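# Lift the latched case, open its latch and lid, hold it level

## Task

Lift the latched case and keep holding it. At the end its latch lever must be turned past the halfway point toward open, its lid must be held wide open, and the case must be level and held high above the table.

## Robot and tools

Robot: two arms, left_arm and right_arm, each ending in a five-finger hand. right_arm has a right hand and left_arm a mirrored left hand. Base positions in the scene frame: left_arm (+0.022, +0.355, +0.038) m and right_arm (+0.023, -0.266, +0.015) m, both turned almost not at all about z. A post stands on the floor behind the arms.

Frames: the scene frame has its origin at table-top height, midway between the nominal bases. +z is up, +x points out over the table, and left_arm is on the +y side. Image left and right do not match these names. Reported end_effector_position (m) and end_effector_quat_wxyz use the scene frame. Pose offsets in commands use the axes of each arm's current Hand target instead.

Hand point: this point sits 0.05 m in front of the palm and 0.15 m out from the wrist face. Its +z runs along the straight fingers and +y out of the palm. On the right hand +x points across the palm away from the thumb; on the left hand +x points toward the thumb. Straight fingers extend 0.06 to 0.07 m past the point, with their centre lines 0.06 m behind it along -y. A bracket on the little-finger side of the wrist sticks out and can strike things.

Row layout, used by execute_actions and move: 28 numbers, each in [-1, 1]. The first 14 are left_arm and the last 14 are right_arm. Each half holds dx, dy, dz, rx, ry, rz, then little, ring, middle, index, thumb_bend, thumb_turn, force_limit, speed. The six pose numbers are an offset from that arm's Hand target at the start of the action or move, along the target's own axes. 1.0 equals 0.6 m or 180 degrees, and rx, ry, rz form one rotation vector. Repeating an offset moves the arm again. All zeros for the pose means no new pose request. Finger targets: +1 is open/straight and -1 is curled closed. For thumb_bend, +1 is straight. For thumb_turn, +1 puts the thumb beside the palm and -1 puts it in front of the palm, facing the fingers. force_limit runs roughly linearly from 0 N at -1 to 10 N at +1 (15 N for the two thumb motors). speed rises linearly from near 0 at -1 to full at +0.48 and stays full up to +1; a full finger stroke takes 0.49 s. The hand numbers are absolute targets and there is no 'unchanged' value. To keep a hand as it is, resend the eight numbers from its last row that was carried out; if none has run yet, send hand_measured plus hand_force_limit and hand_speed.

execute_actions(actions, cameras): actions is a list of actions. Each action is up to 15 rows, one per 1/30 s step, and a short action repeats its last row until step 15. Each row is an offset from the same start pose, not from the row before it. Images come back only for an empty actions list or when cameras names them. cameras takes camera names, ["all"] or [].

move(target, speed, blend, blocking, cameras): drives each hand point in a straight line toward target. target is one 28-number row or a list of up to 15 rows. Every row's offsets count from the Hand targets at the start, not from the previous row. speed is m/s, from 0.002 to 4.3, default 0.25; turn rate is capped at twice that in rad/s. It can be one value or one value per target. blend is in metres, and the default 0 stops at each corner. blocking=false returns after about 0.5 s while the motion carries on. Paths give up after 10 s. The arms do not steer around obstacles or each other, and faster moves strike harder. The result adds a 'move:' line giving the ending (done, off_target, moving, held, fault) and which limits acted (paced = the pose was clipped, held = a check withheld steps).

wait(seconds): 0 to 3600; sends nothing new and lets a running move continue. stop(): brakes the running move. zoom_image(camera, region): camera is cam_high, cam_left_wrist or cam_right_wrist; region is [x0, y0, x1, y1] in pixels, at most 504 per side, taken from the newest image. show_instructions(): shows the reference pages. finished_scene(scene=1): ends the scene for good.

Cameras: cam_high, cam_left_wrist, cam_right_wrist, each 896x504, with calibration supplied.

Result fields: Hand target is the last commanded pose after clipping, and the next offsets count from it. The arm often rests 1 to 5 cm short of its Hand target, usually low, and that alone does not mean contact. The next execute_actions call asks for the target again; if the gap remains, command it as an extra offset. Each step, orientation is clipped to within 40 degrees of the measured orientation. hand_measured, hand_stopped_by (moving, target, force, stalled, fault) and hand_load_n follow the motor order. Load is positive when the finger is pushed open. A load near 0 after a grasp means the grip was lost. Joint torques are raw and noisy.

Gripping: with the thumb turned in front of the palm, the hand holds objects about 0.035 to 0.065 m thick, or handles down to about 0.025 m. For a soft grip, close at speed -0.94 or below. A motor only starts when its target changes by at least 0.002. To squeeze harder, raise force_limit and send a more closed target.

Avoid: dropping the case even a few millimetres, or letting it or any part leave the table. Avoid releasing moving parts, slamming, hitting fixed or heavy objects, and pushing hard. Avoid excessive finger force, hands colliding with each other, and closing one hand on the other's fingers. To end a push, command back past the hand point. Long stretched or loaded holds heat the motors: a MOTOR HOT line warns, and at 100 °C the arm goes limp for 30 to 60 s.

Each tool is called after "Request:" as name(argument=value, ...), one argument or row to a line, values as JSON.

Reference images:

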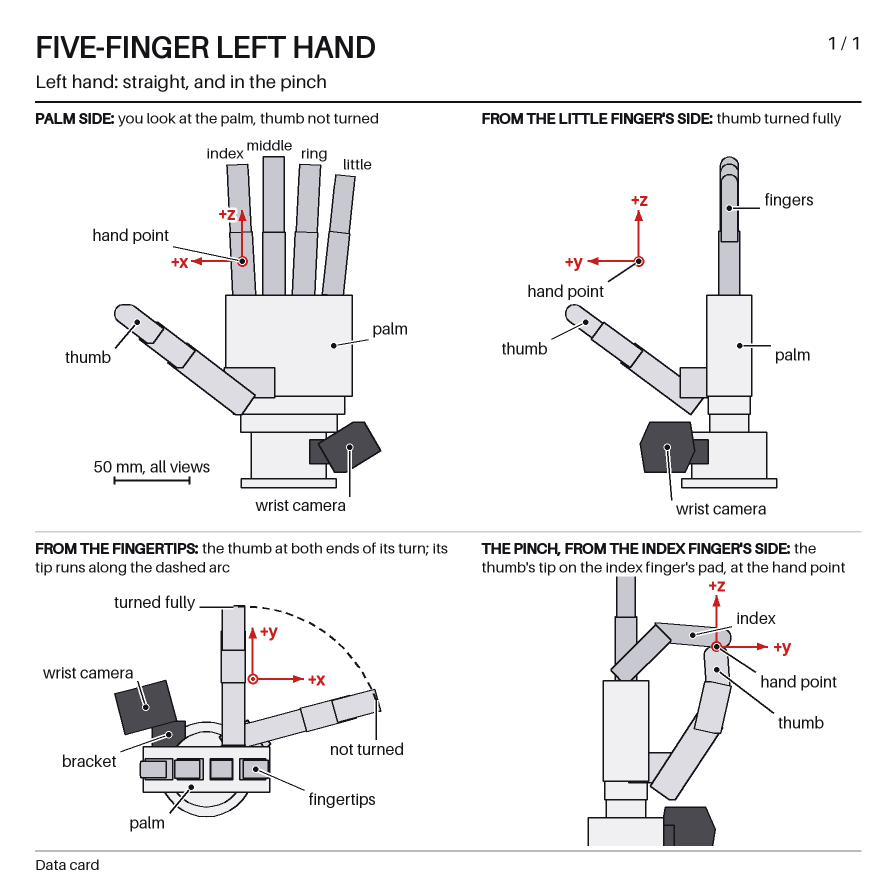

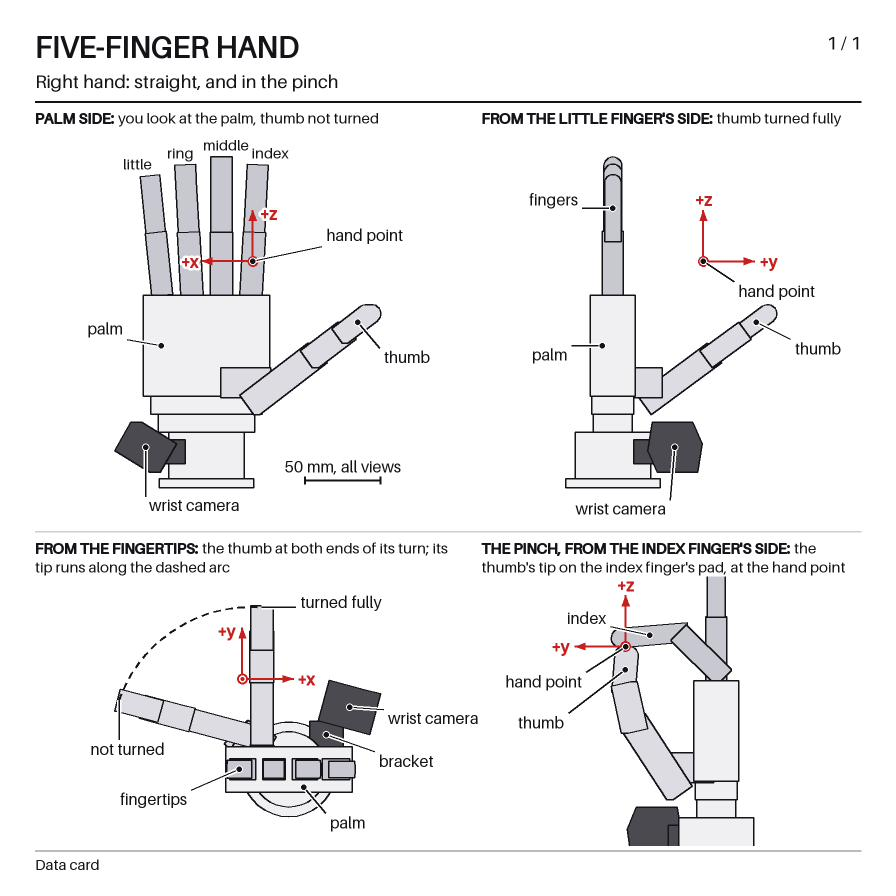

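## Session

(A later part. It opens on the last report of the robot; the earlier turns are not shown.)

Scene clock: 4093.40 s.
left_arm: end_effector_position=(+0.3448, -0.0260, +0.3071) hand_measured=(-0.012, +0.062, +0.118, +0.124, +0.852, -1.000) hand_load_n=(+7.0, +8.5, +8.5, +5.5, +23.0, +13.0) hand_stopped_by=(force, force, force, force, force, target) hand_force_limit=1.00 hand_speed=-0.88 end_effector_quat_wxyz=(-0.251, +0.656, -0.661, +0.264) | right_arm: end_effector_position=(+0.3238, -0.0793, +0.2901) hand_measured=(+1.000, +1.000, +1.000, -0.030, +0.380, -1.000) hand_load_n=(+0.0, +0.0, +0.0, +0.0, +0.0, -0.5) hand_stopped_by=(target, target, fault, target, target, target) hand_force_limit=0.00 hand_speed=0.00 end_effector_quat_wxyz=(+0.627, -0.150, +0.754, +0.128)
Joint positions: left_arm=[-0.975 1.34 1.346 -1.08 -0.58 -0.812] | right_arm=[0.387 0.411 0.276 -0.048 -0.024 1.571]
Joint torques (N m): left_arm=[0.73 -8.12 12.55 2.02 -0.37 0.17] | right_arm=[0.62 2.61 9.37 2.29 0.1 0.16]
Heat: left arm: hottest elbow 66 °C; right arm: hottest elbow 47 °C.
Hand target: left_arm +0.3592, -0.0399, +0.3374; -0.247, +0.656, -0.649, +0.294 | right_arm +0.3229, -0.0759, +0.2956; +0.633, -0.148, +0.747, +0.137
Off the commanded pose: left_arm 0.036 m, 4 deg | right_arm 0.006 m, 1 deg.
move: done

Request:
move(
  target=[0,0,0,0,0,0,-0.8,-0.8,-0.8,-0.8,0.3,-1,1.0,-0.88,0.0263,-0.0003,0.0032,0,0,0,1,1,1,-0.03,0.38,-1,0,0],
  speed=0.03,
)

Scene clock: 4096.77 s.
left_arm: end_effector_position=(+0.3448, -0.0260, +0.3071) hand_measured=(-0.012, +0.062, +0.118, +0.124, +0.852, -1.000) hand_load_n=(+6.5, +8.5, +8.0, +5.5, +23.0, +13.0) hand_stopped_by=(force, force, force, force, force, target) hand_force_limit=1.00 hand_speed=-0.88 end_effector_quat_wxyz=(-0.251, +0.656, -0.661, +0.264) | right_arm: end_effector_position=(+0.3225, -0.0799, +0.2733) hand_measured=(+1.000, +1.000, +1.000, -0.030, +0.380, -1.000) hand_load_n=(+0.0, +0.0, +0.0, +0.0, +0.0, +0.0) hand_stopped_by=(target, target, fault, target, target, target) hand_force_limit=0.00 hand_speed=0.00 end_effector_quat_wxyz=(+0.627, -0.150, +0.753, +0.128)
Joint positions: left_arm=[-0.975 1.34 1.346 -1.08 -0.58 -0.812] | right_arm=[0.387 0.419 0.232 0.005 -0.023 1.571]
Joint torques (N m): left_arm=[0.56 -8.12 12.62 2.02 -0.38 0.16] | right_arm=[0.73 2.84 9.61 2.19 0.09 0.16]
Heat: left arm: hottest elbow 66 °C; right arm: hottest elbow 46 °C.
Hand target: left_arm +0.3592, -0.0399, +0.3374; -0.247, +0.656, -0.649, +0.294 | right_arm +0.3225, -0.0762, +0.2798; +0.633, -0.148, +0.747, +0.137
Off the commanded pose: left_arm 0.036 m, 4 deg | right_arm 0.008 m, 1 deg.
move: done

Request:
move(
  target=[0,0,0,0,0,0,-0.8,-0.8,-0.8,-0.8,0.3,-1,1.0,-0.88,-0.001,0.0125,0.0063,0,0,0,1,1,1,-0.05,0.355,-1,0,-0.8],
  speed=0.03,
  cameras=["cam_left_wrist","cam_right_wrist"],
)

Request:
zoom_image(
  camera="cam_left_wrist",
  region=[390, 270, 570, 410],
)

Request:
zoom_image(
  camera="cam_right_wrist",
  region=[430, 130, 710, 370],
)

Scene clock: 4106.13 s.
left_arm: end_effector_position=(+0.3448, -0.0260, +0.3071) hand_measured=(-0.012, +0.062, +0.118, +0.124, +0.852, -1.000) hand_load_n=(+7.0, +8.5, +8.5, +5.5, +22.5, +13.0) hand_stopped_by=(force, force, force, force, force, target) hand_force_limit=1.00 hand_speed=-0.88 end_effector_quat_wxyz=(-0.251, +0.656, -0.661, +0.264) | right_arm: end_effector_position=(+0.3225, -0.0712, +0.2707) hand_measured=(+1.000, +1.000, +1.000, -0.050, +0.356, -1.000) hand_load_n=(+0.0, +0.0, +0.0, +0.0, +0.0, +0.0) hand_stopped_by=(target, target, fault, target, target, target) hand_force_limit=0.00 hand_speed=-0.80 end_effector_quat_wxyz=(+0.626, -0.152, +0.754, +0.128)
Joint positions: left_arm=[-0.975 1.34 1.346 -1.08 -0.58 -0.812] | right_arm=[0.437 0.443 0.232 0.025 0.024 1.578]
Joint torques (N m): left_arm=[0.91 -7.94 12.63 2.03 -0.37 0.17] | right_arm=[0.62 2.73 9.89 2.4 0.11 0.15]
Heat: left arm: hottest elbow 66 °C; right arm: hottest elbow 46 °C.
Hand target: left_arm +0.3592, -0.0399, +0.3374; -0.247, +0.656, -0.649, +0.294 | right_arm +0.3230, -0.0677, +0.2799; +0.633, -0.148, +0.747, +0.137
Off the commanded pose: left_arm 0.036 m, 4 deg | right_arm 0.010 m, 2 deg.
move: done
cam_left_wrist: T_world_to_cam=[[0.71325, -0.19869, 0.67216, -0.46571], [-0.50652, -0.80897, 0.29835, 0.05885], [0.48448, -0.55326, -0.67763, 0.13941]] pos_world=[0.29443, 0.03221, 0.38995]
cam_right_wrist: T_world_to_cam=[[-0.41241, 0.86756, -0.27796, 0.27198], [-0.4553, 0.068, 0.88774, -0.09625], [0.78907, 0.49267, 0.36696, -0.20395]] pos_world=[0.22927, -0.12894, 0.23588]

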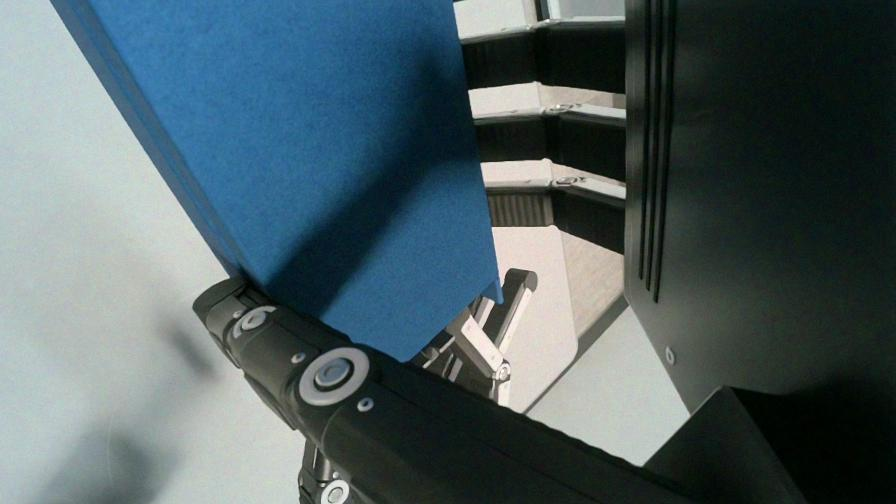

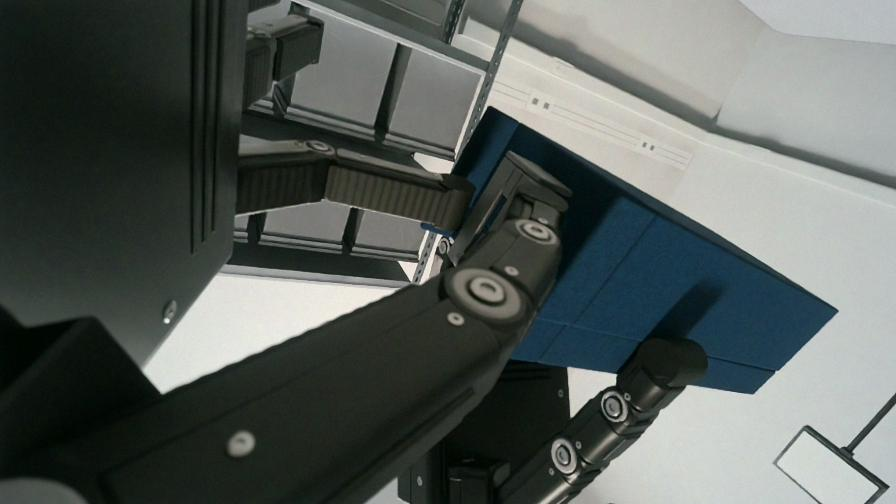

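Scaled by 2.800 from the camera's image (finer frame: 1280x720).

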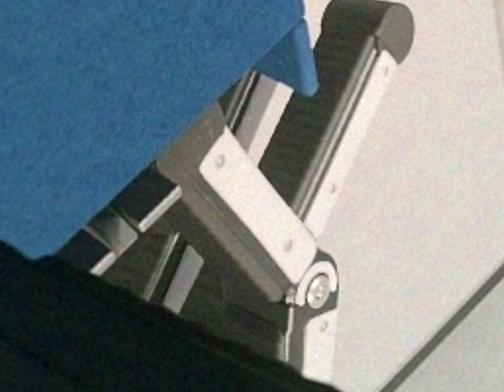

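Scaled by 1.800 from the camera's image (finer frame: 1280x720).

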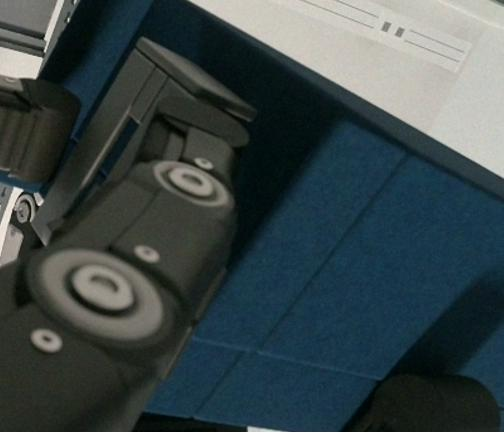

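Request:
zoom_image(
  camera="cam_right_wrist",
  region=[440, 130, 600, 270],
)

Request:
zoom_image(
  camera="cam_left_wrist",
  region=[410, 290, 520, 400],
)

Scaled by 3.150 from the camera's image (finer frame: 1280x720).

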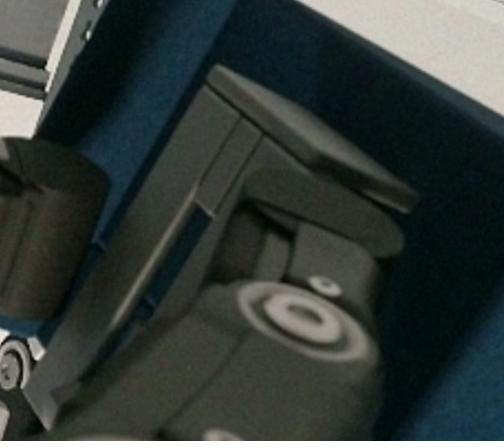

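Scaled by 4.582 from the camera's image (finer frame: 1280x720).

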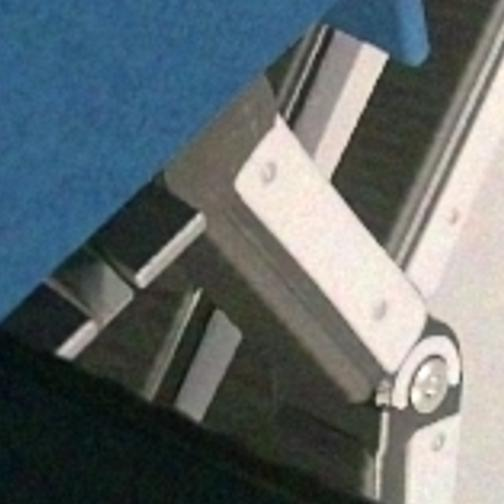

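Request:
move(
  target=[0,0,0,0,0,0,-0.8,-0.8,-0.8,-0.8,0.3,-1,1.0,-0.88,-0.023,0.0005,-0.0042,0,0,0,1,1,1,-0.05,0.355,-1,0,-0.8],
  speed=0.03,
)

Scene clock: 4129.77 s.
left_arm: end_effector_position=(+0.3448, -0.0260, +0.3071) hand_measured=(-0.012, +0.062, +0.118, +0.124, +0.852, -1.000) hand_load_n=(+7.0, +8.5, +8.5, +5.5, +23.0, +13.5) hand_stopped_by=(force, force, force, force, force, target) hand_force_limit=1.00 hand_speed=-0.88 end_effector_quat_wxyz=(-0.251, +0.656, -0.661, +0.264) | right_arm: end_effector_position=(+0.3215, -0.0717, +0.2687) hand_measured=(+1.000, +1.000, +1.000, -0.050, +0.356, -1.000) hand_load_n=(+0.0, +0.0, +0.0, +0.0, +0.0, +0.0) hand_stopped_by=(target, target, fault, target, target, target) hand_force_limit=0.00 hand_speed=-0.80 end_effector_quat_wxyz=(+0.622, -0.152, +0.757, +0.127)
Joint positions: left_arm=[-0.975 1.34 1.346 -1.08 -0.58 -0.812] | right_arm=[0.437 0.436 0.232 0.01 0.024 1.579]
Joint torques (N m): left_arm=[0.73 -8.06 12.56 2.04 -0.37 0.17] | right_arm=[0.44 1.79 12.55 0.88 0.08 0.16]
Heat: left arm: hottest elbow 66 °C; right arm: hottest elbow 45 °C.
Hand target: left_arm +0.3592, -0.0399, +0.3374; -0.247, +0.656, -0.649, +0.294 | right_arm +0.3227, -0.0678, +0.2941; +0.633, -0.148, +0.747, +0.137
Off the commanded pose: left_arm 0.036 m, 4 deg | right_arm 0.026 m, 2 deg.
move: off_target (right_arm)

Elbow torque 12.55; raise a bit more.

Request:
move(
  target=[0,0,0,0,0,0,-0.8,-0.8,-0.8,-0.8,0.3,-1,1.0,-0.88,-0.0135,0.001,-0.0015,0,0,0,1,1,1,-0.05,0.355,-1,0,-0.8],
  speed=0.02,
)

Scene clock: 4132.77 s.
left_arm: end_effector_position=(+0.3448, -0.0260, +0.3071) hand_measured=(-0.012, +0.062, +0.118, +0.124, +0.852, -1.000) hand_load_n=(+6.5, +9.0, +8.5, +5.5, +23.0, +13.0) hand_stopped_by=(force, force, force, force, force, target) hand_force_limit=1.00 hand_speed=-0.88 end_effector_quat_wxyz=(-0.251, +0.656, -0.661, +0.264) | right_arm: end_effector_position=(+0.3209, -0.0721, +0.2717) hand_measured=(+1.000, +1.000, +1.000, -0.050, +0.356, -1.000) hand_load_n=(+0.0, +0.0, +0.0, +0.0, +0.5, -0.5) hand_stopped_by=(target, target, fault, target, target, target) hand_force_limit=0.00 hand_speed=-0.80 end_effector_quat_wxyz=(+0.620, -0.152, +0.759, +0.126)
Joint positions: left_arm=[-0.975 1.34 1.346 -1.08 -0.58 -0.812] | right_arm=[0.437 0.427 0.244 -0.018 0.025 1.579]
Joint torques (N m): left_arm=[0.73 -8.06 12.62 2.1 -0.37 0.16] | right_arm=[0.67 1.79 13.26 0.99 0.11 0.18]
Heat: left arm: hottest elbow 66 °C; right arm: hottest elbow 45 °C.
Hand target: left_arm +0.3592, -0.0399, +0.3374; -0.247, +0.656, -0.649, +0.294 | right_arm +0.3229, -0.0672, +0.3020; +0.633, -0.148, +0.747, +0.137
Off the commanded pose: left_arm 0.036 m, 4 deg | right_arm 0.031 m, 2 deg.
move: off_target (right_arm)

Request:
move(
  target=[0,0,0,0,0,0,-0.8,-0.8,-0.8,-0.8,0.3,-1,1.0,-0.88,-0.0080,0.0085,-0.0005,0,0,0,1,1,1,-0.05,0.355,-1,0,-0.8],
  speed=0.02,
)

Scene clock: 4135.27 s.
left_arm: end_effector_position=(+0.3447, -0.0259, +0.3070) hand_measured=(-0.012, +0.062, +0.118, +0.124, +0.852, -1.000) hand_load_n=(+6.5, +8.5, +8.0, +5.0, +22.5, +12.5) hand_stopped_by=(force, force, force, force, force, target) hand_force_limit=1.00 hand_speed=-0.88 end_effector_quat_wxyz=(-0.251, +0.656, -0.662, +0.264) | right_arm: end_effector_position=(+0.3198, -0.0680, +0.2747) hand_measured=(+1.000, +1.000, +1.000, -0.050, +0.356, -1.000) hand_load_n=(+0.0, +0.0, +0.0, +0.5, +0.0, +0.0) hand_stopped_by=(target, target, fault, target, target, target) hand_force_limit=0.00 hand_speed=-0.80 end_effector_quat_wxyz=(+0.619, -0.152, +0.760, +0.125)
Joint positions: left_arm=[-0.975 1.34 1.346 -1.08 -0.58 -0.811] | right_arm=[0.467 0.427 0.254 -0.032 0.057 1.584]
Joint torques (N m): left_arm=[0.62 -8.35 12.64 2.02 -0.4 0.15] | right_arm=[0.79 1.85 13.5 0.94 0.07 0.16]
Heat: left arm: hottest elbow 66 °C; right arm: hottest elbow 45 °C.
Hand target: left_arm +0.3592, -0.0399, +0.3374; -0.247, +0.656, -0.649, +0.294 | right_arm +0.3213, -0.0624, +0.3069; +0.633, -0.148, +0.747, +0.137
Off the commanded pose: left_arm 0.036 m, 4 deg | right_arm 0.033 m, 3 deg.
move: off_target (right_arm)

Request:
move(
  target=[0,0,0,0,0,0,-0.8,-0.8,-0.8,-0.8,0.3,-1,1.0,-0.88,-0.0012,-0.0005,0.0105,0,0,0,1,1,1,-0.05,0.355,-1,0,-0.8],
  speed=0.02,
  cameras=["cam_left_wrist","cam_right_wrist"],
)

Request:
zoom_image(
  camera="cam_right_wrist",
  region=[440, 130, 600, 270],
)

Request:
zoom_image(
  camera="cam_left_wrist",
  region=[410, 290, 520, 400],
)

Scene clock: 4143.60 s.
left_arm: end_effector_position=(+0.3447, -0.0259, +0.3070) hand_measured=(-0.012, +0.062, +0.118, +0.124, +0.852, -1.000) hand_load_n=(+7.0, +8.5, +8.0, +5.5, +23.0, +13.0) hand_stopped_by=(force, force, force, force, force, target) hand_force_limit=1.00 hand_speed=-0.88 end_effector_quat_wxyz=(-0.251, +0.656, -0.662, +0.264) | right_arm: end_effector_position=(+0.3222, -0.0665, +0.2729) hand_measured=(+1.000, +1.000, +1.000, -0.050, +0.356, -1.000) hand_load_n=(+0.0, +0.0, +0.0, +0.0, +0.0, -0.5) hand_stopped_by=(target, target, fault, target, target, target) hand_force_limit=0.00 hand_speed=-0.80 end_effector_quat_wxyz=(+0.615, -0.153, +0.764, +0.124)
Joint positions: left_arm=[-0.975 1.34 1.346 -1.08 -0.58 -0.811] | right_arm=[0.467 0.444 0.26 -0.032 0.056 1.584]
Joint torques (N m): left_arm=[0.5 -8.06 12.6 2.02 -0.38 0.17] | right_arm=[0.44 2.67 13.35 1.87 -0.07 0.15]
Heat: left arm: hottest elbow 66 °C; right arm: hottest elbow 46 °C.
Hand target: left_arm +0.3592, -0.0399, +0.3374; -0.247, +0.656, -0.649, +0.294 | right_arm +0.3272, -0.0602, +0.3066; +0.633, -0.148, +0.747, +0.137
Off the commanded pose: left_arm 0.036 m, 4 deg | right_arm 0.035 m, 3 deg.
move: off_target (right_arm)
cam_left_wrist: T_world_to_cam=[[0.71323, -0.19974, 0.67186, -0.46554], [-0.50719, -0.80868, 0.298, 0.05925], [0.4838, -0.5533, -0.67808, 0.13984]] pos_world=[0.29443, 0.03231, 0.38995]
cam_right_wrist: T_world_to_cam=[[-0.41822, 0.86448, -0.27886, 0.27031], [-0.43113, 0.0813, 0.89862, -0.10849], [0.79951, 0.49604, 0.33871, -0.20228]] pos_world=[0.228, -0.12452, 0.24138]

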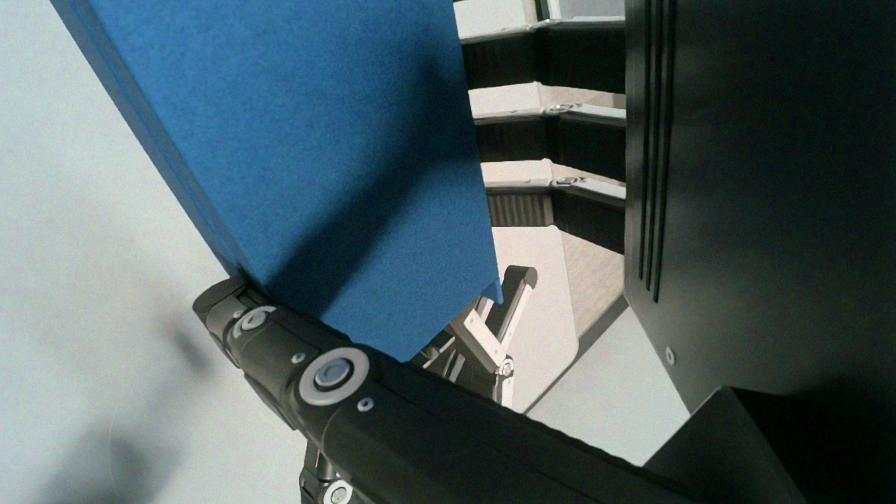

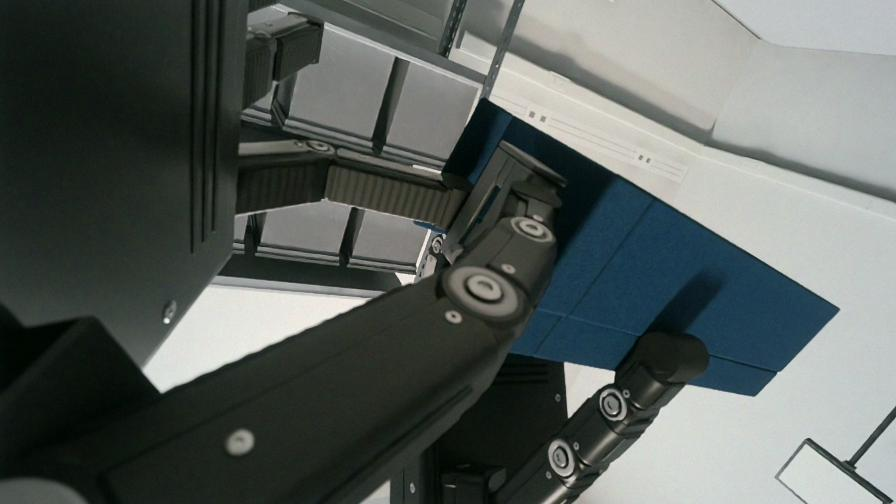

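Scaled by 3.150 from the camera's image (finer frame: 1280x720).

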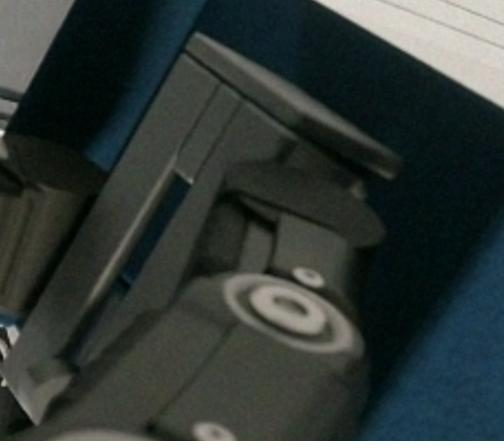

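Scaled by 4.582 from the camera's image (finer frame: 1280x720).

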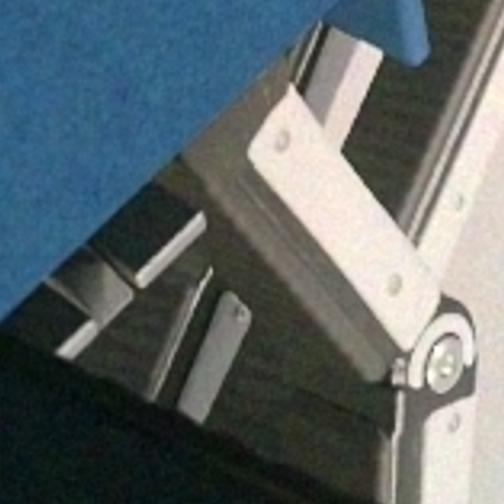

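Request:
move(
  target=[0,0,0,0,0,0,-0.8,-0.8,-0.8,-0.8,0.3,-1,1.0,-0.88,0,0,0,0,0,0,1,1,1,-0.15,0.2,-1,-0.3,-0.9],
  speed=0.02,
  cameras=["cam_left_wrist","cam_right_wrist"],
)

Request:
zoom_image(
  camera="cam_right_wrist",
  region=[440, 130, 600, 270],
)

Request:
zoom_image(
  camera="cam_left_wrist",
  region=[410, 290, 520, 400],
)

Scene clock: 4150.47 s.
left_arm: end_effector_position=(+0.3444, -0.0262, +0.3069) hand_measured=(-0.012, +0.062, +0.118, +0.124, +0.852, -1.000) hand_load_n=(+6.5, +8.5, +8.0, +5.5, +23.0, +13.0) hand_stopped_by=(force, force, force, force, force, target) hand_force_limit=1.00 hand_speed=-0.88 end_effector_quat_wxyz=(-0.250, +0.655, -0.662, +0.263) | right_arm: end_effector_position=(+0.3222, -0.0665, +0.2728) hand_measured=(+1.000, +1.000, +1.000, -0.104, +0.316, -1.000) hand_load_n=(+0.0, +0.0, +0.0, +6.0, +5.5, +0.0) hand_stopped_by=(target, target, fault, force, force, target) hand_force_limit=-0.30 hand_speed=-0.90 end_effector_quat_wxyz=(+0.614, -0.153, +0.764, +0.124)
Joint positions: left_arm=[-0.975 1.34 1.346 -1.08 -0.578 -0.811] | right_arm=[0.467 0.445 0.26 -0.032 0.056 1.584]
Joint torques (N m): left_arm=[0.85 -7.82 12.62 2 -0.48 0.16] | right_arm=[0.32 2.61 13.34 1.87 -0.06 0.16]
Heat: left arm: hottest elbow 66 °C; right arm: hottest elbow 46 °C.
Hand target: left_arm +0.3592, -0.0399, +0.3374; -0.247, +0.656, -0.649, +0.294 | right_arm +0.3272, -0.0601, +0.3066; +0.633, -0.148, +0.747, +0.137
Off the commanded pose: left_arm 0.037 m, 4 deg | right_arm 0.035 m, 3 deg.
move: done
cam_left_wrist: T_world_to_cam=[[0.71386, -0.20061, 0.67095, -0.46521], [-0.50806, -0.80774, 0.29905, 0.05897], [0.48196, -0.55436, -0.67853, 0.14052]] pos_world=[0.29433, 0.0322, 0.38984]
cam_right_wrist: T_world_to_cam=[[-0.41821, 0.8646, -0.27852, 0.27013], [-0.43071, 0.08122, 0.89883, -0.10857], [0.79975, 0.49586, 0.33842, -0.2023]] pos_world=[0.228, -0.12442, 0.24128]

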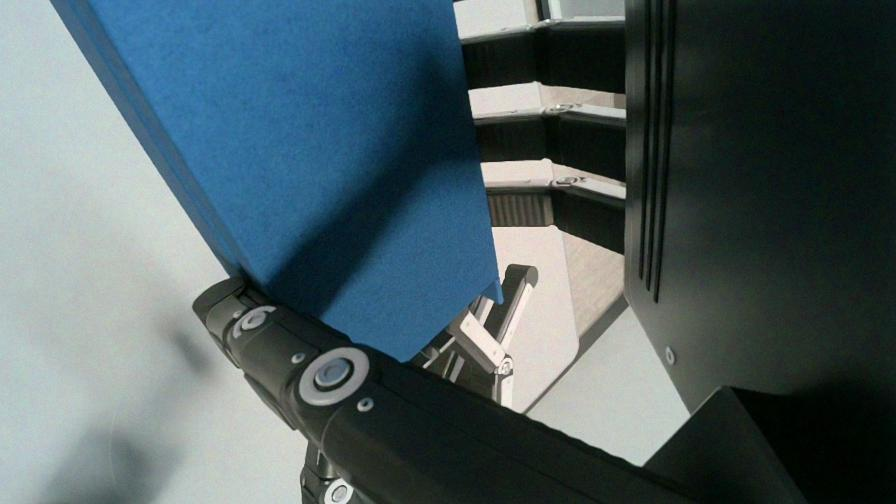

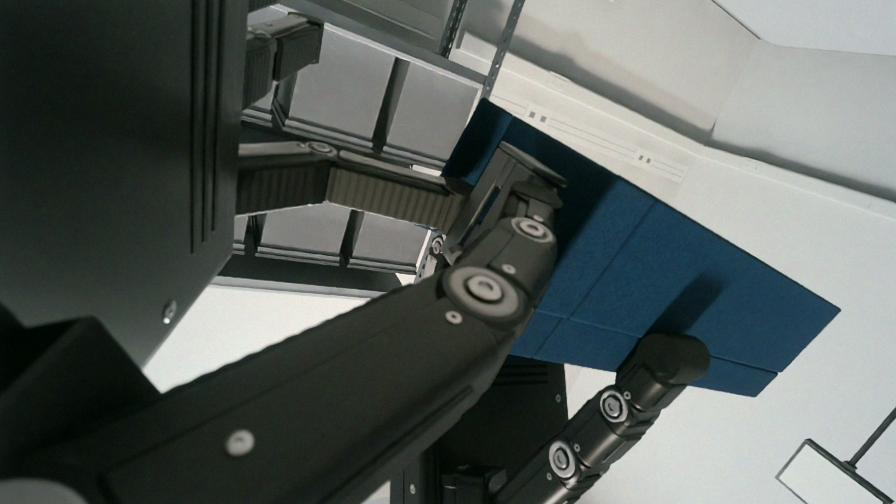

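Scaled by 3.150 from the camera's image (finer frame: 1280x720).

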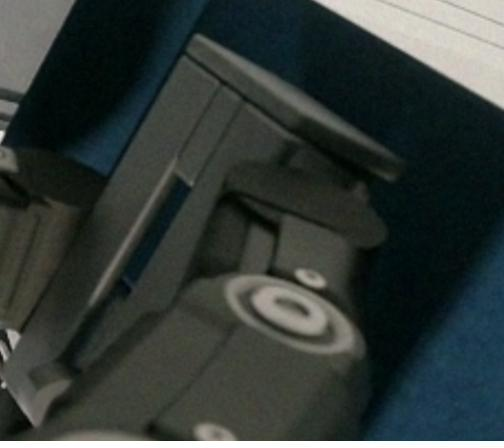

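Scaled by 4.582 from the camera's image (finer frame: 1280x720).

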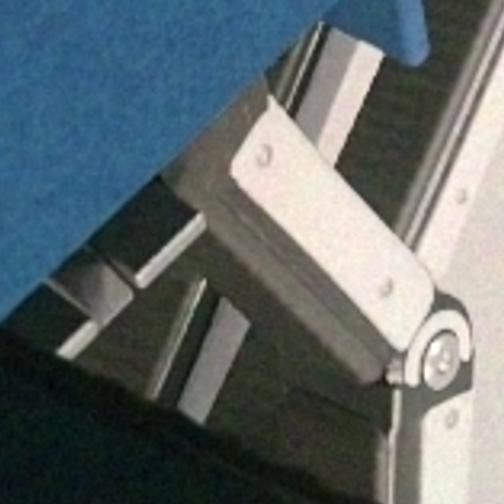

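Request:
move(
  target=[0,0,0,0,0,0,-0.8,-0.8,-0.8,-0.8,0.3,-1,1.0,-0.88,0,0,0,0,0,0,1,1,1,-0.3,0.1,-1,0.8,-0.9],
  speed=0.02,
)

Scene clock: 4153.47 s.
left_arm: end_effector_position=(+0.3444, -0.0262, +0.3069) hand_measured=(-0.012, +0.062, +0.118, +0.124, +0.852, -1.000) hand_load_n=(+6.5, +8.5, +8.0, +5.5, +23.0, +13.5) hand_stopped_by=(force, force, force, force, force, target) hand_force_limit=1.00 hand_speed=-0.88 end_effector_quat_wxyz=(-0.250, +0.655, -0.662, +0.263) | right_arm: end_effector_position=(+0.3223, -0.0666, +0.2727) hand_measured=(+1.000, +1.000, +1.000, -0.120, +0.284, -1.000) hand_load_n=(+0.0, +0.0, +0.0, +12.5, +13.5, -0.5) hand_stopped_by=(target, target, fault, force, force, target) hand_force_limit=0.80 hand_speed=-0.90 end_effector_quat_wxyz=(+0.614, -0.153, +0.764, +0.125)
Joint positions: left_arm=[-0.975 1.34 1.346 -1.08 -0.578 -0.811] | right_arm=[0.467 0.445 0.26 -0.032 0.056 1.586]
Joint torques (N m): left_arm=[0.73 -8.23 12.64 2 -0.49 0.15] | right_arm=[0.5 2.55 13.35 1.89 -0.05 0.14]
Heat: left arm: hottest elbow 66 °C; right arm: hottest elbow 46 °C.
Hand target: left_arm +0.3592, -0.0399, +0.3374; -0.247, +0.656, -0.649, +0.294 | right_arm +0.3272, -0.0601, +0.3065; +0.633, -0.148, +0.747, +0.137
Off the commanded pose: left_arm 0.037 m, 4 deg | right_arm 0.035 m, 3 deg.
move: done

Request:
move(
  target=[0,0,0,0,0,0,-0.8,-0.8,-0.8,-0.8,0.3,-1,1.0,-0.88,0.0008,-0.0153,-0.0065,0,0,0,1,1,1,-0.3,0.1,-1,0.8,-0.9],
  speed=0.02,
  cameras=["cam_left_wrist"],
)

Request:
zoom_image(
  camera="cam_left_wrist",
  region=[410, 290, 520, 400],
)

Scene clock: 4159.63 s.
left_arm: end_effector_position=(+0.3444, -0.0272, +0.3079) hand_measured=(-0.012, +0.062, +0.118, +0.124, +0.852, -1.000) hand_load_n=(+6.5, +8.5, +8.0, +5.5, +23.0, +13.5) hand_stopped_by=(force, force, force, force, force, target) hand_force_limit=1.00 hand_speed=-0.88 end_effector_quat_wxyz=(-0.248, +0.655, -0.663, +0.265) | right_arm: end_effector_position=(+0.3222, -0.0686, +0.2736) hand_measured=(+1.000, +1.000, +1.000, -0.120, +0.284, -1.000) hand_load_n=(+0.0, +0.0, +0.0, +12.0, +14.0, -0.5) hand_stopped_by=(target, target, fault, force, force, target) hand_force_limit=0.80 hand_speed=-0.90 end_effector_quat_wxyz=(+0.612, -0.155, +0.764, +0.133)
Joint positions: left_arm=[-0.975 1.34 1.348 -1.078 -0.575 -0.809] | right_arm=[0.435 0.444 0.26 -0.032 0.007 1.586]
Joint torques (N m): left_arm=[0.67 -8.12 12.48 2 -0.6 0.14] | right_arm=[-1.49 1.55 13.12 1.4 -0.15 0.06]
Heat: left arm: hottest elbow 66 °C; right arm: hottest elbow 46 °C.
Hand target: left_arm +0.3592, -0.0399, +0.3375; -0.247, +0.656, -0.649, +0.294 | right_arm +0.3273, -0.0702, +0.3065; +0.633, -0.148, +0.747, +0.137
Off the commanded pose: left_arm 0.035 m, 4 deg | right_arm 0.033 m, 3 deg.
move: off_target (right_arm)
cam_left_wrist: T_world_to_cam=[[0.71347, -0.20019, 0.67148, -0.46605], [-0.51005, -0.80546, 0.30181, 0.05772], [0.48042, -0.55782, -0.67678, 0.14056]] pos_world=[0.29442, 0.0316, 0.39065]

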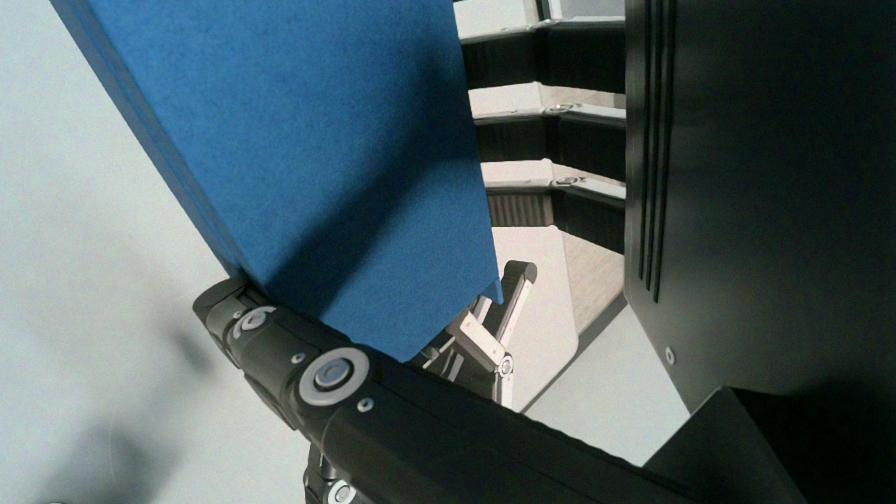

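Scaled by 4.582 from the camera's image (finer frame: 1280x720).

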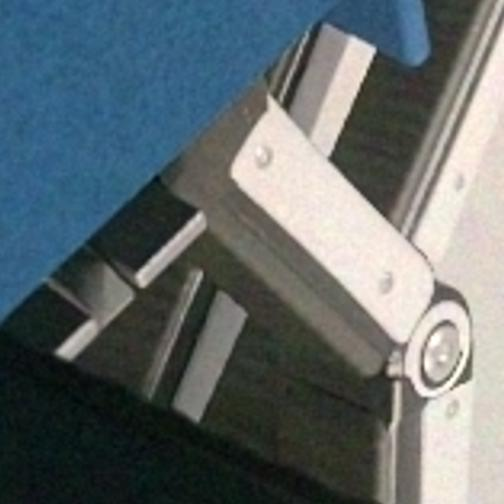

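Request:
move(
  target=[0,0,0,0,0,0,-0.8,-0.8,-0.8,-0.8,0.3,-1,1.0,-0.88,0.0012,-0.023,-0.0098,0,0,0,1,1,1,-0.3,0.1,-1,0.8,-0.9],
  speed=0.02,
  cameras=["cam_left_wrist"],
)

Request:
zoom_image(
  camera="cam_left_wrist",
  region=[410, 290, 520, 400],
)

Scene clock: 4164.73 s.
left_arm: end_effector_position=(+0.3447, -0.0342, +0.3129) hand_measured=(-0.012, +0.062, +0.118, +0.124, +0.852, -1.000) hand_load_n=(+6.5, +8.0, +8.0, +5.5, +23.5, +13.5) hand_stopped_by=(force, force, force, force, force, target) hand_force_limit=1.00 hand_speed=-0.88 end_effector_quat_wxyz=(-0.240, +0.656, -0.661, +0.275) | right_arm: end_effector_position=(+0.3222, -0.0795, +0.2794) hand_measured=(+1.000, +1.000, +1.000, -0.120, +0.284, -1.000) hand_load_n=(+0.0, +0.0, +0.0, +13.5, +13.0, +0.0) hand_stopped_by=(target, target, fault, force, force, target) hand_force_limit=0.80 hand_speed=-0.90 end_effector_quat_wxyz=(+0.615, -0.153, +0.760, +0.145)
Joint positions: left_arm=[-0.978 1.342 1.357 -1.066 -0.563 -0.812] | right_arm=[0.356 0.421 0.26 -0.044 -0.085 1.586]
Joint torques (N m): left_arm=[0.85 -7.59 11.97 1.57 -1.09 0.14] | right_arm=[-2.08 1.32 12.82 0.98 0.09 -0.05]
Heat: left arm: hottest elbow 67 °C; right arm: hottest elbow 46 °C.
Hand target: left_arm +0.3591, -0.0399, +0.3376; -0.247, +0.656, -0.649, +0.294 | right_arm +0.3273, -0.0852, +0.3065; +0.633, -0.148, +0.747, +0.137
Off the commanded pose: left_arm 0.029 m, 3 deg | right_arm 0.028 m, 3 deg.
move: off_target (right_arm)
cam_left_wrist: T_world_to_cam=[[0.71046, -0.18801, 0.67816, -0.47169], [-0.51583, -0.79464, 0.32009, 0.04728], [0.47872, -0.57723, -0.66154, 0.13493]] pos_world=[0.29491, 0.02678, 0.39401]

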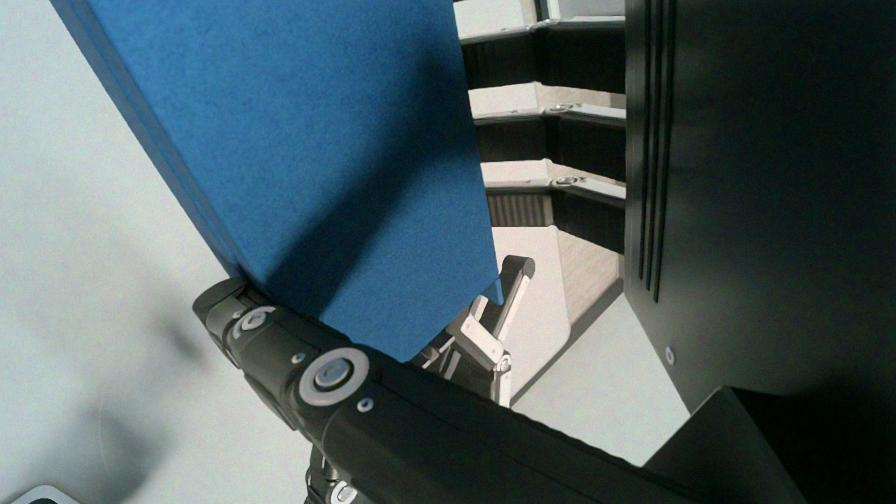

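Scaled by 4.582 from the camera's image (finer frame: 1280x720).

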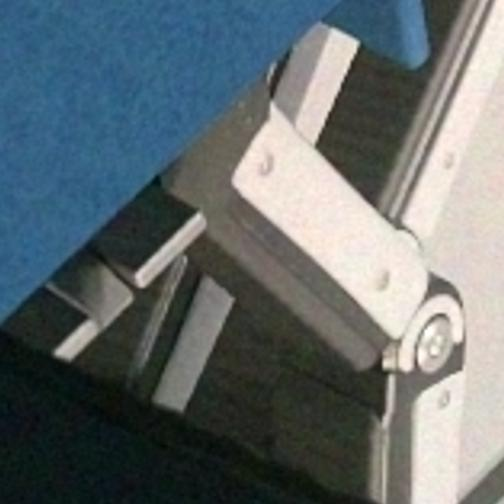

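Request:
move(
  target=[-0.0332,-0.0011,-0.0019,0,0,0,-0.8,-0.8,-0.8,-0.8,0.3,-1,1.0,-0.88,0.0012,-0.023,-0.0098,0,0,0,1,1,1,-0.3,0.1,-1,0.8,-0.9],
  speed=0.02,
  cameras=["cam_left_wrist","cam_right_wrist"],
)

Request:
zoom_image(
  camera="cam_left_wrist",
  region=[410, 290, 520, 400],
)

Request:
zoom_image(
  camera="cam_right_wrist",
  region=[440, 130, 600, 270],
)

Scene clock: 4175.20 s.
left_arm: end_effector_position=(+0.3594, -0.0216, +0.3198) hand_measured=(-0.012, +0.062, +0.118, +0.124, +0.852, -1.000) hand_load_n=(+7.0, +8.5, +8.0, +5.5, +23.0, +13.0) hand_stopped_by=(force, force, force, force, force, target) hand_force_limit=1.00 hand_speed=-0.88 end_effector_quat_wxyz=(-0.247, +0.659, -0.653, +0.279) | right_arm: end_effector_position=(+0.3243, -0.0976, +0.2840) hand_measured=(+1.000, +1.000, +1.000, -0.120, +0.282, -1.000) hand_load_n=(+0.0, +0.0, +0.0, -0.5, +0.0, +0.0) hand_stopped_by=(target, target, fault, force, force, target) hand_force_limit=0.80 hand_speed=-0.90 end_effector_quat_wxyz=(+0.619, -0.146, +0.758, +0.144)
Joint positions: left_arm=[-0.94 1.329 1.357 -1.052 -0.564 -0.785] | right_arm=[0.251 0.393 0.26 -0.063 -0.177 1.573]
Joint torques (N m): left_arm=[0.21 -9.99 8.66 1.55 -0.4 0.15] | right_arm=[-1.38 1.85 12.53 0.95 -0.06 -0.09]
Heat: left arm: hottest elbow 66 °C; right arm: hottest elbow 46 °C.
Hand target: left_arm +0.3591, -0.0199, +0.3376; -0.247, +0.656, -0.649, +0.294 | right_arm +0.3273, -0.1002, +0.3065; +0.633, -0.148, +0.747, +0.137
Off the commanded pose: left_arm 0.018 m, 2 deg | right_arm 0.023 m, 2 deg.
move: off_target (left_arm, right_arm)
cam_left_wrist: T_world_to_cam=[[0.70228, -0.17352, 0.69043, -0.48518], [-0.5069, -0.80285, 0.31382, 0.0614], [0.49985, -0.57037, -0.65178, 0.12925]] pos_world=[0.30725, 0.03882, 0.39996]
cam_right_wrist: T_world_to_cam=[[-0.42862, 0.86951, -0.24543, 0.29558], [-0.43818, 0.03751, 0.89811, -0.11689], [0.79012, 0.49248, 0.36492, -0.1971]] pos_world=[0.2312, -0.15555, 0.24945]

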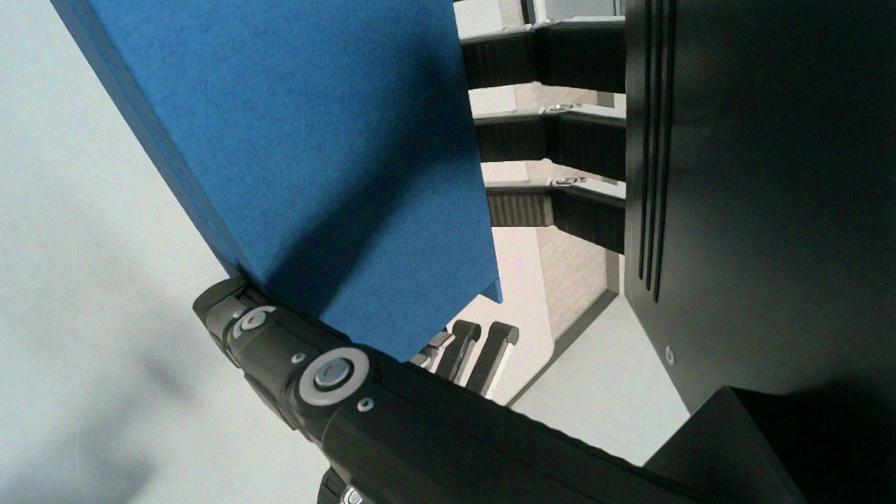

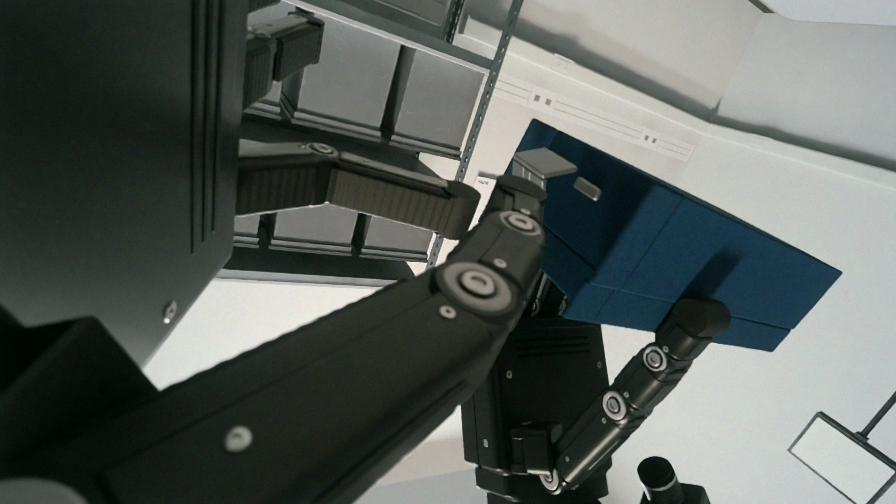

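Scaled by 4.582 from the camera's image (finer frame: 1280x720).

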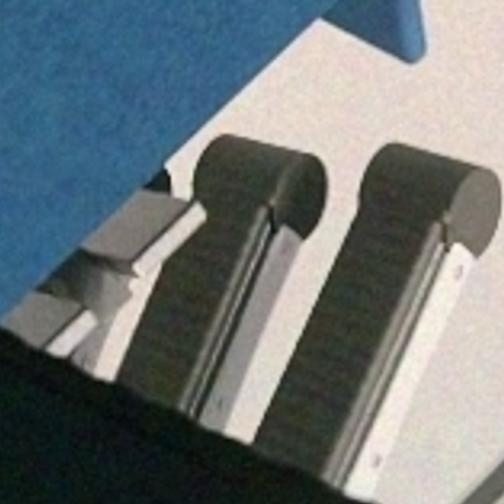

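Scaled by 3.150 from the camera's image (finer frame: 1280x720).

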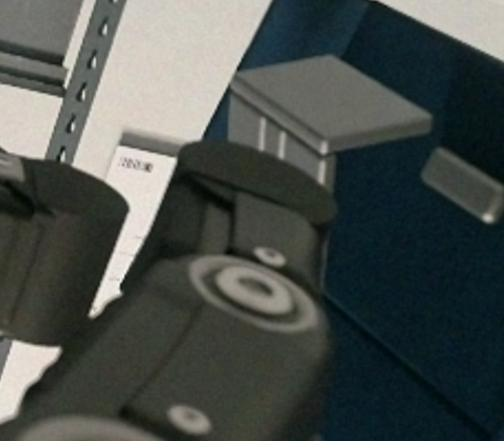

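Request:
move(
  target=[0,0,0,0,0,0,-0.8,-0.8,-0.8,-0.8,0.3,-1,1.0,-0.88,0.0355,0.0151,0.0378,0,0,0,1,1,1,-0.05,0.355,-1,-0.8,-0.8],
  speed=0.03,
  cameras=["cam_left_wrist","cam_right_wrist"],
)

Request:
zoom_image(
  camera="cam_left_wrist",
  region=[390, 270, 570, 410],
)

Request:
zoom_image(
  camera="cam_right_wrist",
  region=[430, 120, 610, 260],
)

Scene clock: 4210.77 s.
left_arm: end_effector_position=(+0.3594, -0.0215, +0.3198) hand_measured=(-0.012, +0.062, +0.118, +0.124, +0.852, -1.000) hand_load_n=(+6.5, +8.5, +8.0, +5.5, +22.5, +13.0) hand_stopped_by=(force, force, force, force, force, target) hand_force_limit=1.00 hand_speed=-0.88 end_effector_quat_wxyz=(-0.248, +0.659, -0.653, +0.279) | right_arm: end_effector_position=(+0.3414, -0.0880, +0.2764) hand_measured=(+1.000, +1.000, +1.000, -0.050, +0.356, -1.000) hand_load_n=(+0.0, +0.0, +0.0, +0.0, +0.0, +0.0) hand_stopped_by=(target, target, fault, target, target, target) hand_force_limit=-0.80 hand_speed=-0.80 end_effector_quat_wxyz=(+0.626, -0.144, +0.755, +0.134)
Joint positions: left_arm=[-0.94 1.329 1.357 -1.052 -0.564 -0.784] | right_arm=[0.303 0.509 0.254 0.071 -0.107 1.573]
Joint torques (N m): left_arm=[0.09 -10.05 8.8 1.54 -0.39 0.16] | right_arm=[0.56 2.26 9.48 2.25 0.09 0.02]
Heat: left arm: hottest elbow 60 °C; right arm: hottest elbow 46 °C.
Hand target: left_arm +0.3591, -0.0199, +0.3376; -0.247, +0.656, -0.649, +0.294 | right_arm +0.3410, -0.0840, +0.2821; +0.633, -0.148, +0.747, +0.137
Off the commanded pose: left_arm 0.018 m, 2 deg | right_arm 0.007 m, 1 deg.
move: done
cam_left_wrist: T_world_to_cam=[[0.70218, -0.17419, 0.69037, -0.4851], [-0.50727, -0.80279, 0.31339, 0.06168], [0.49963, -0.57026, -0.65206, 0.12942]] pos_world=[0.30725, 0.03882, 0.39996]
cam_right_wrist: T_world_to_cam=[[-0.40977, 0.87428, -0.26022, 0.29062], [-0.45133, 0.05358, 0.89075, -0.09507], [0.79271, 0.48245, 0.37263, -0.21646]] pos_world=[0.24777, -0.14455, 0.24097]

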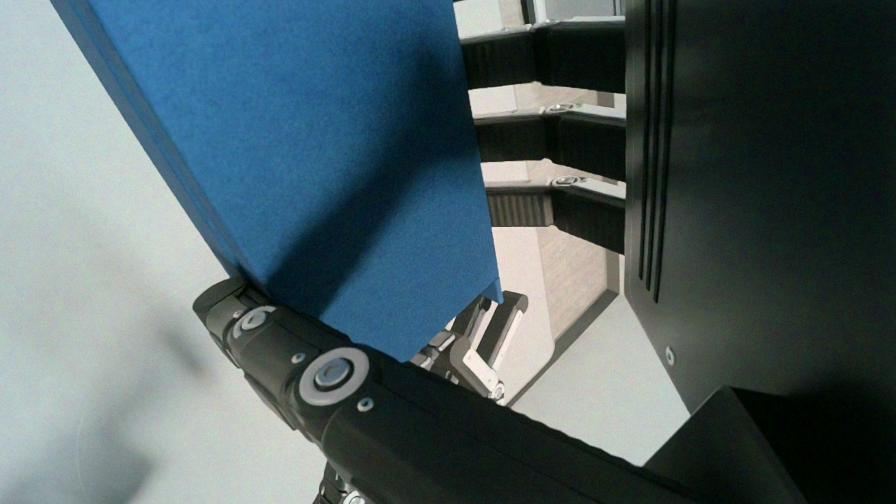

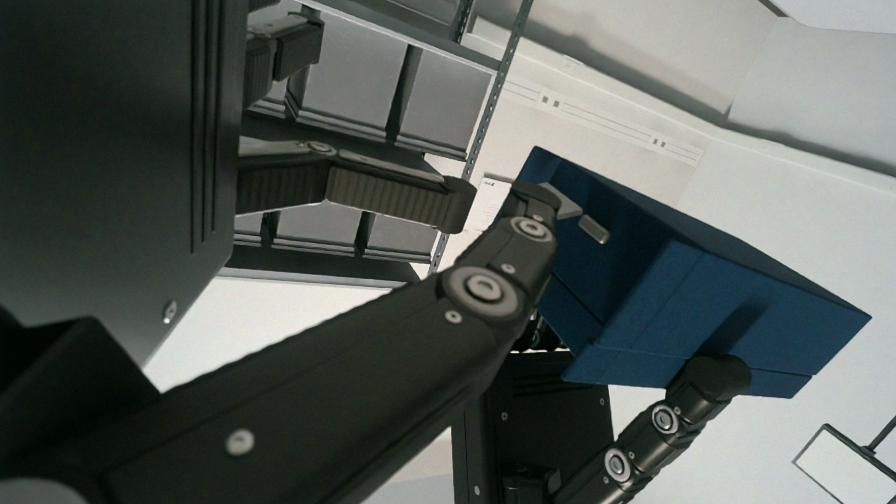

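Scaled by 2.800 from the camera's image (finer frame: 1280x720).

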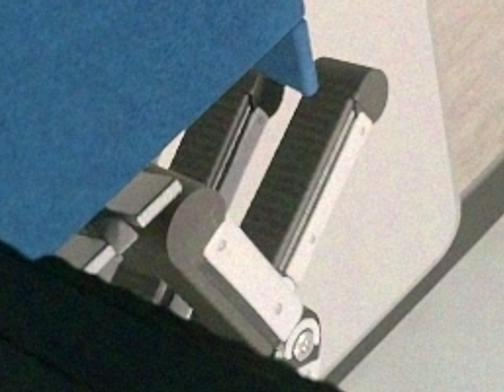

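Scaled by 2.800 from the camera's image (finer frame: 1280x720).

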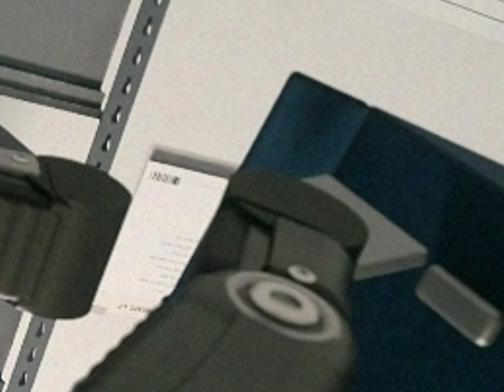

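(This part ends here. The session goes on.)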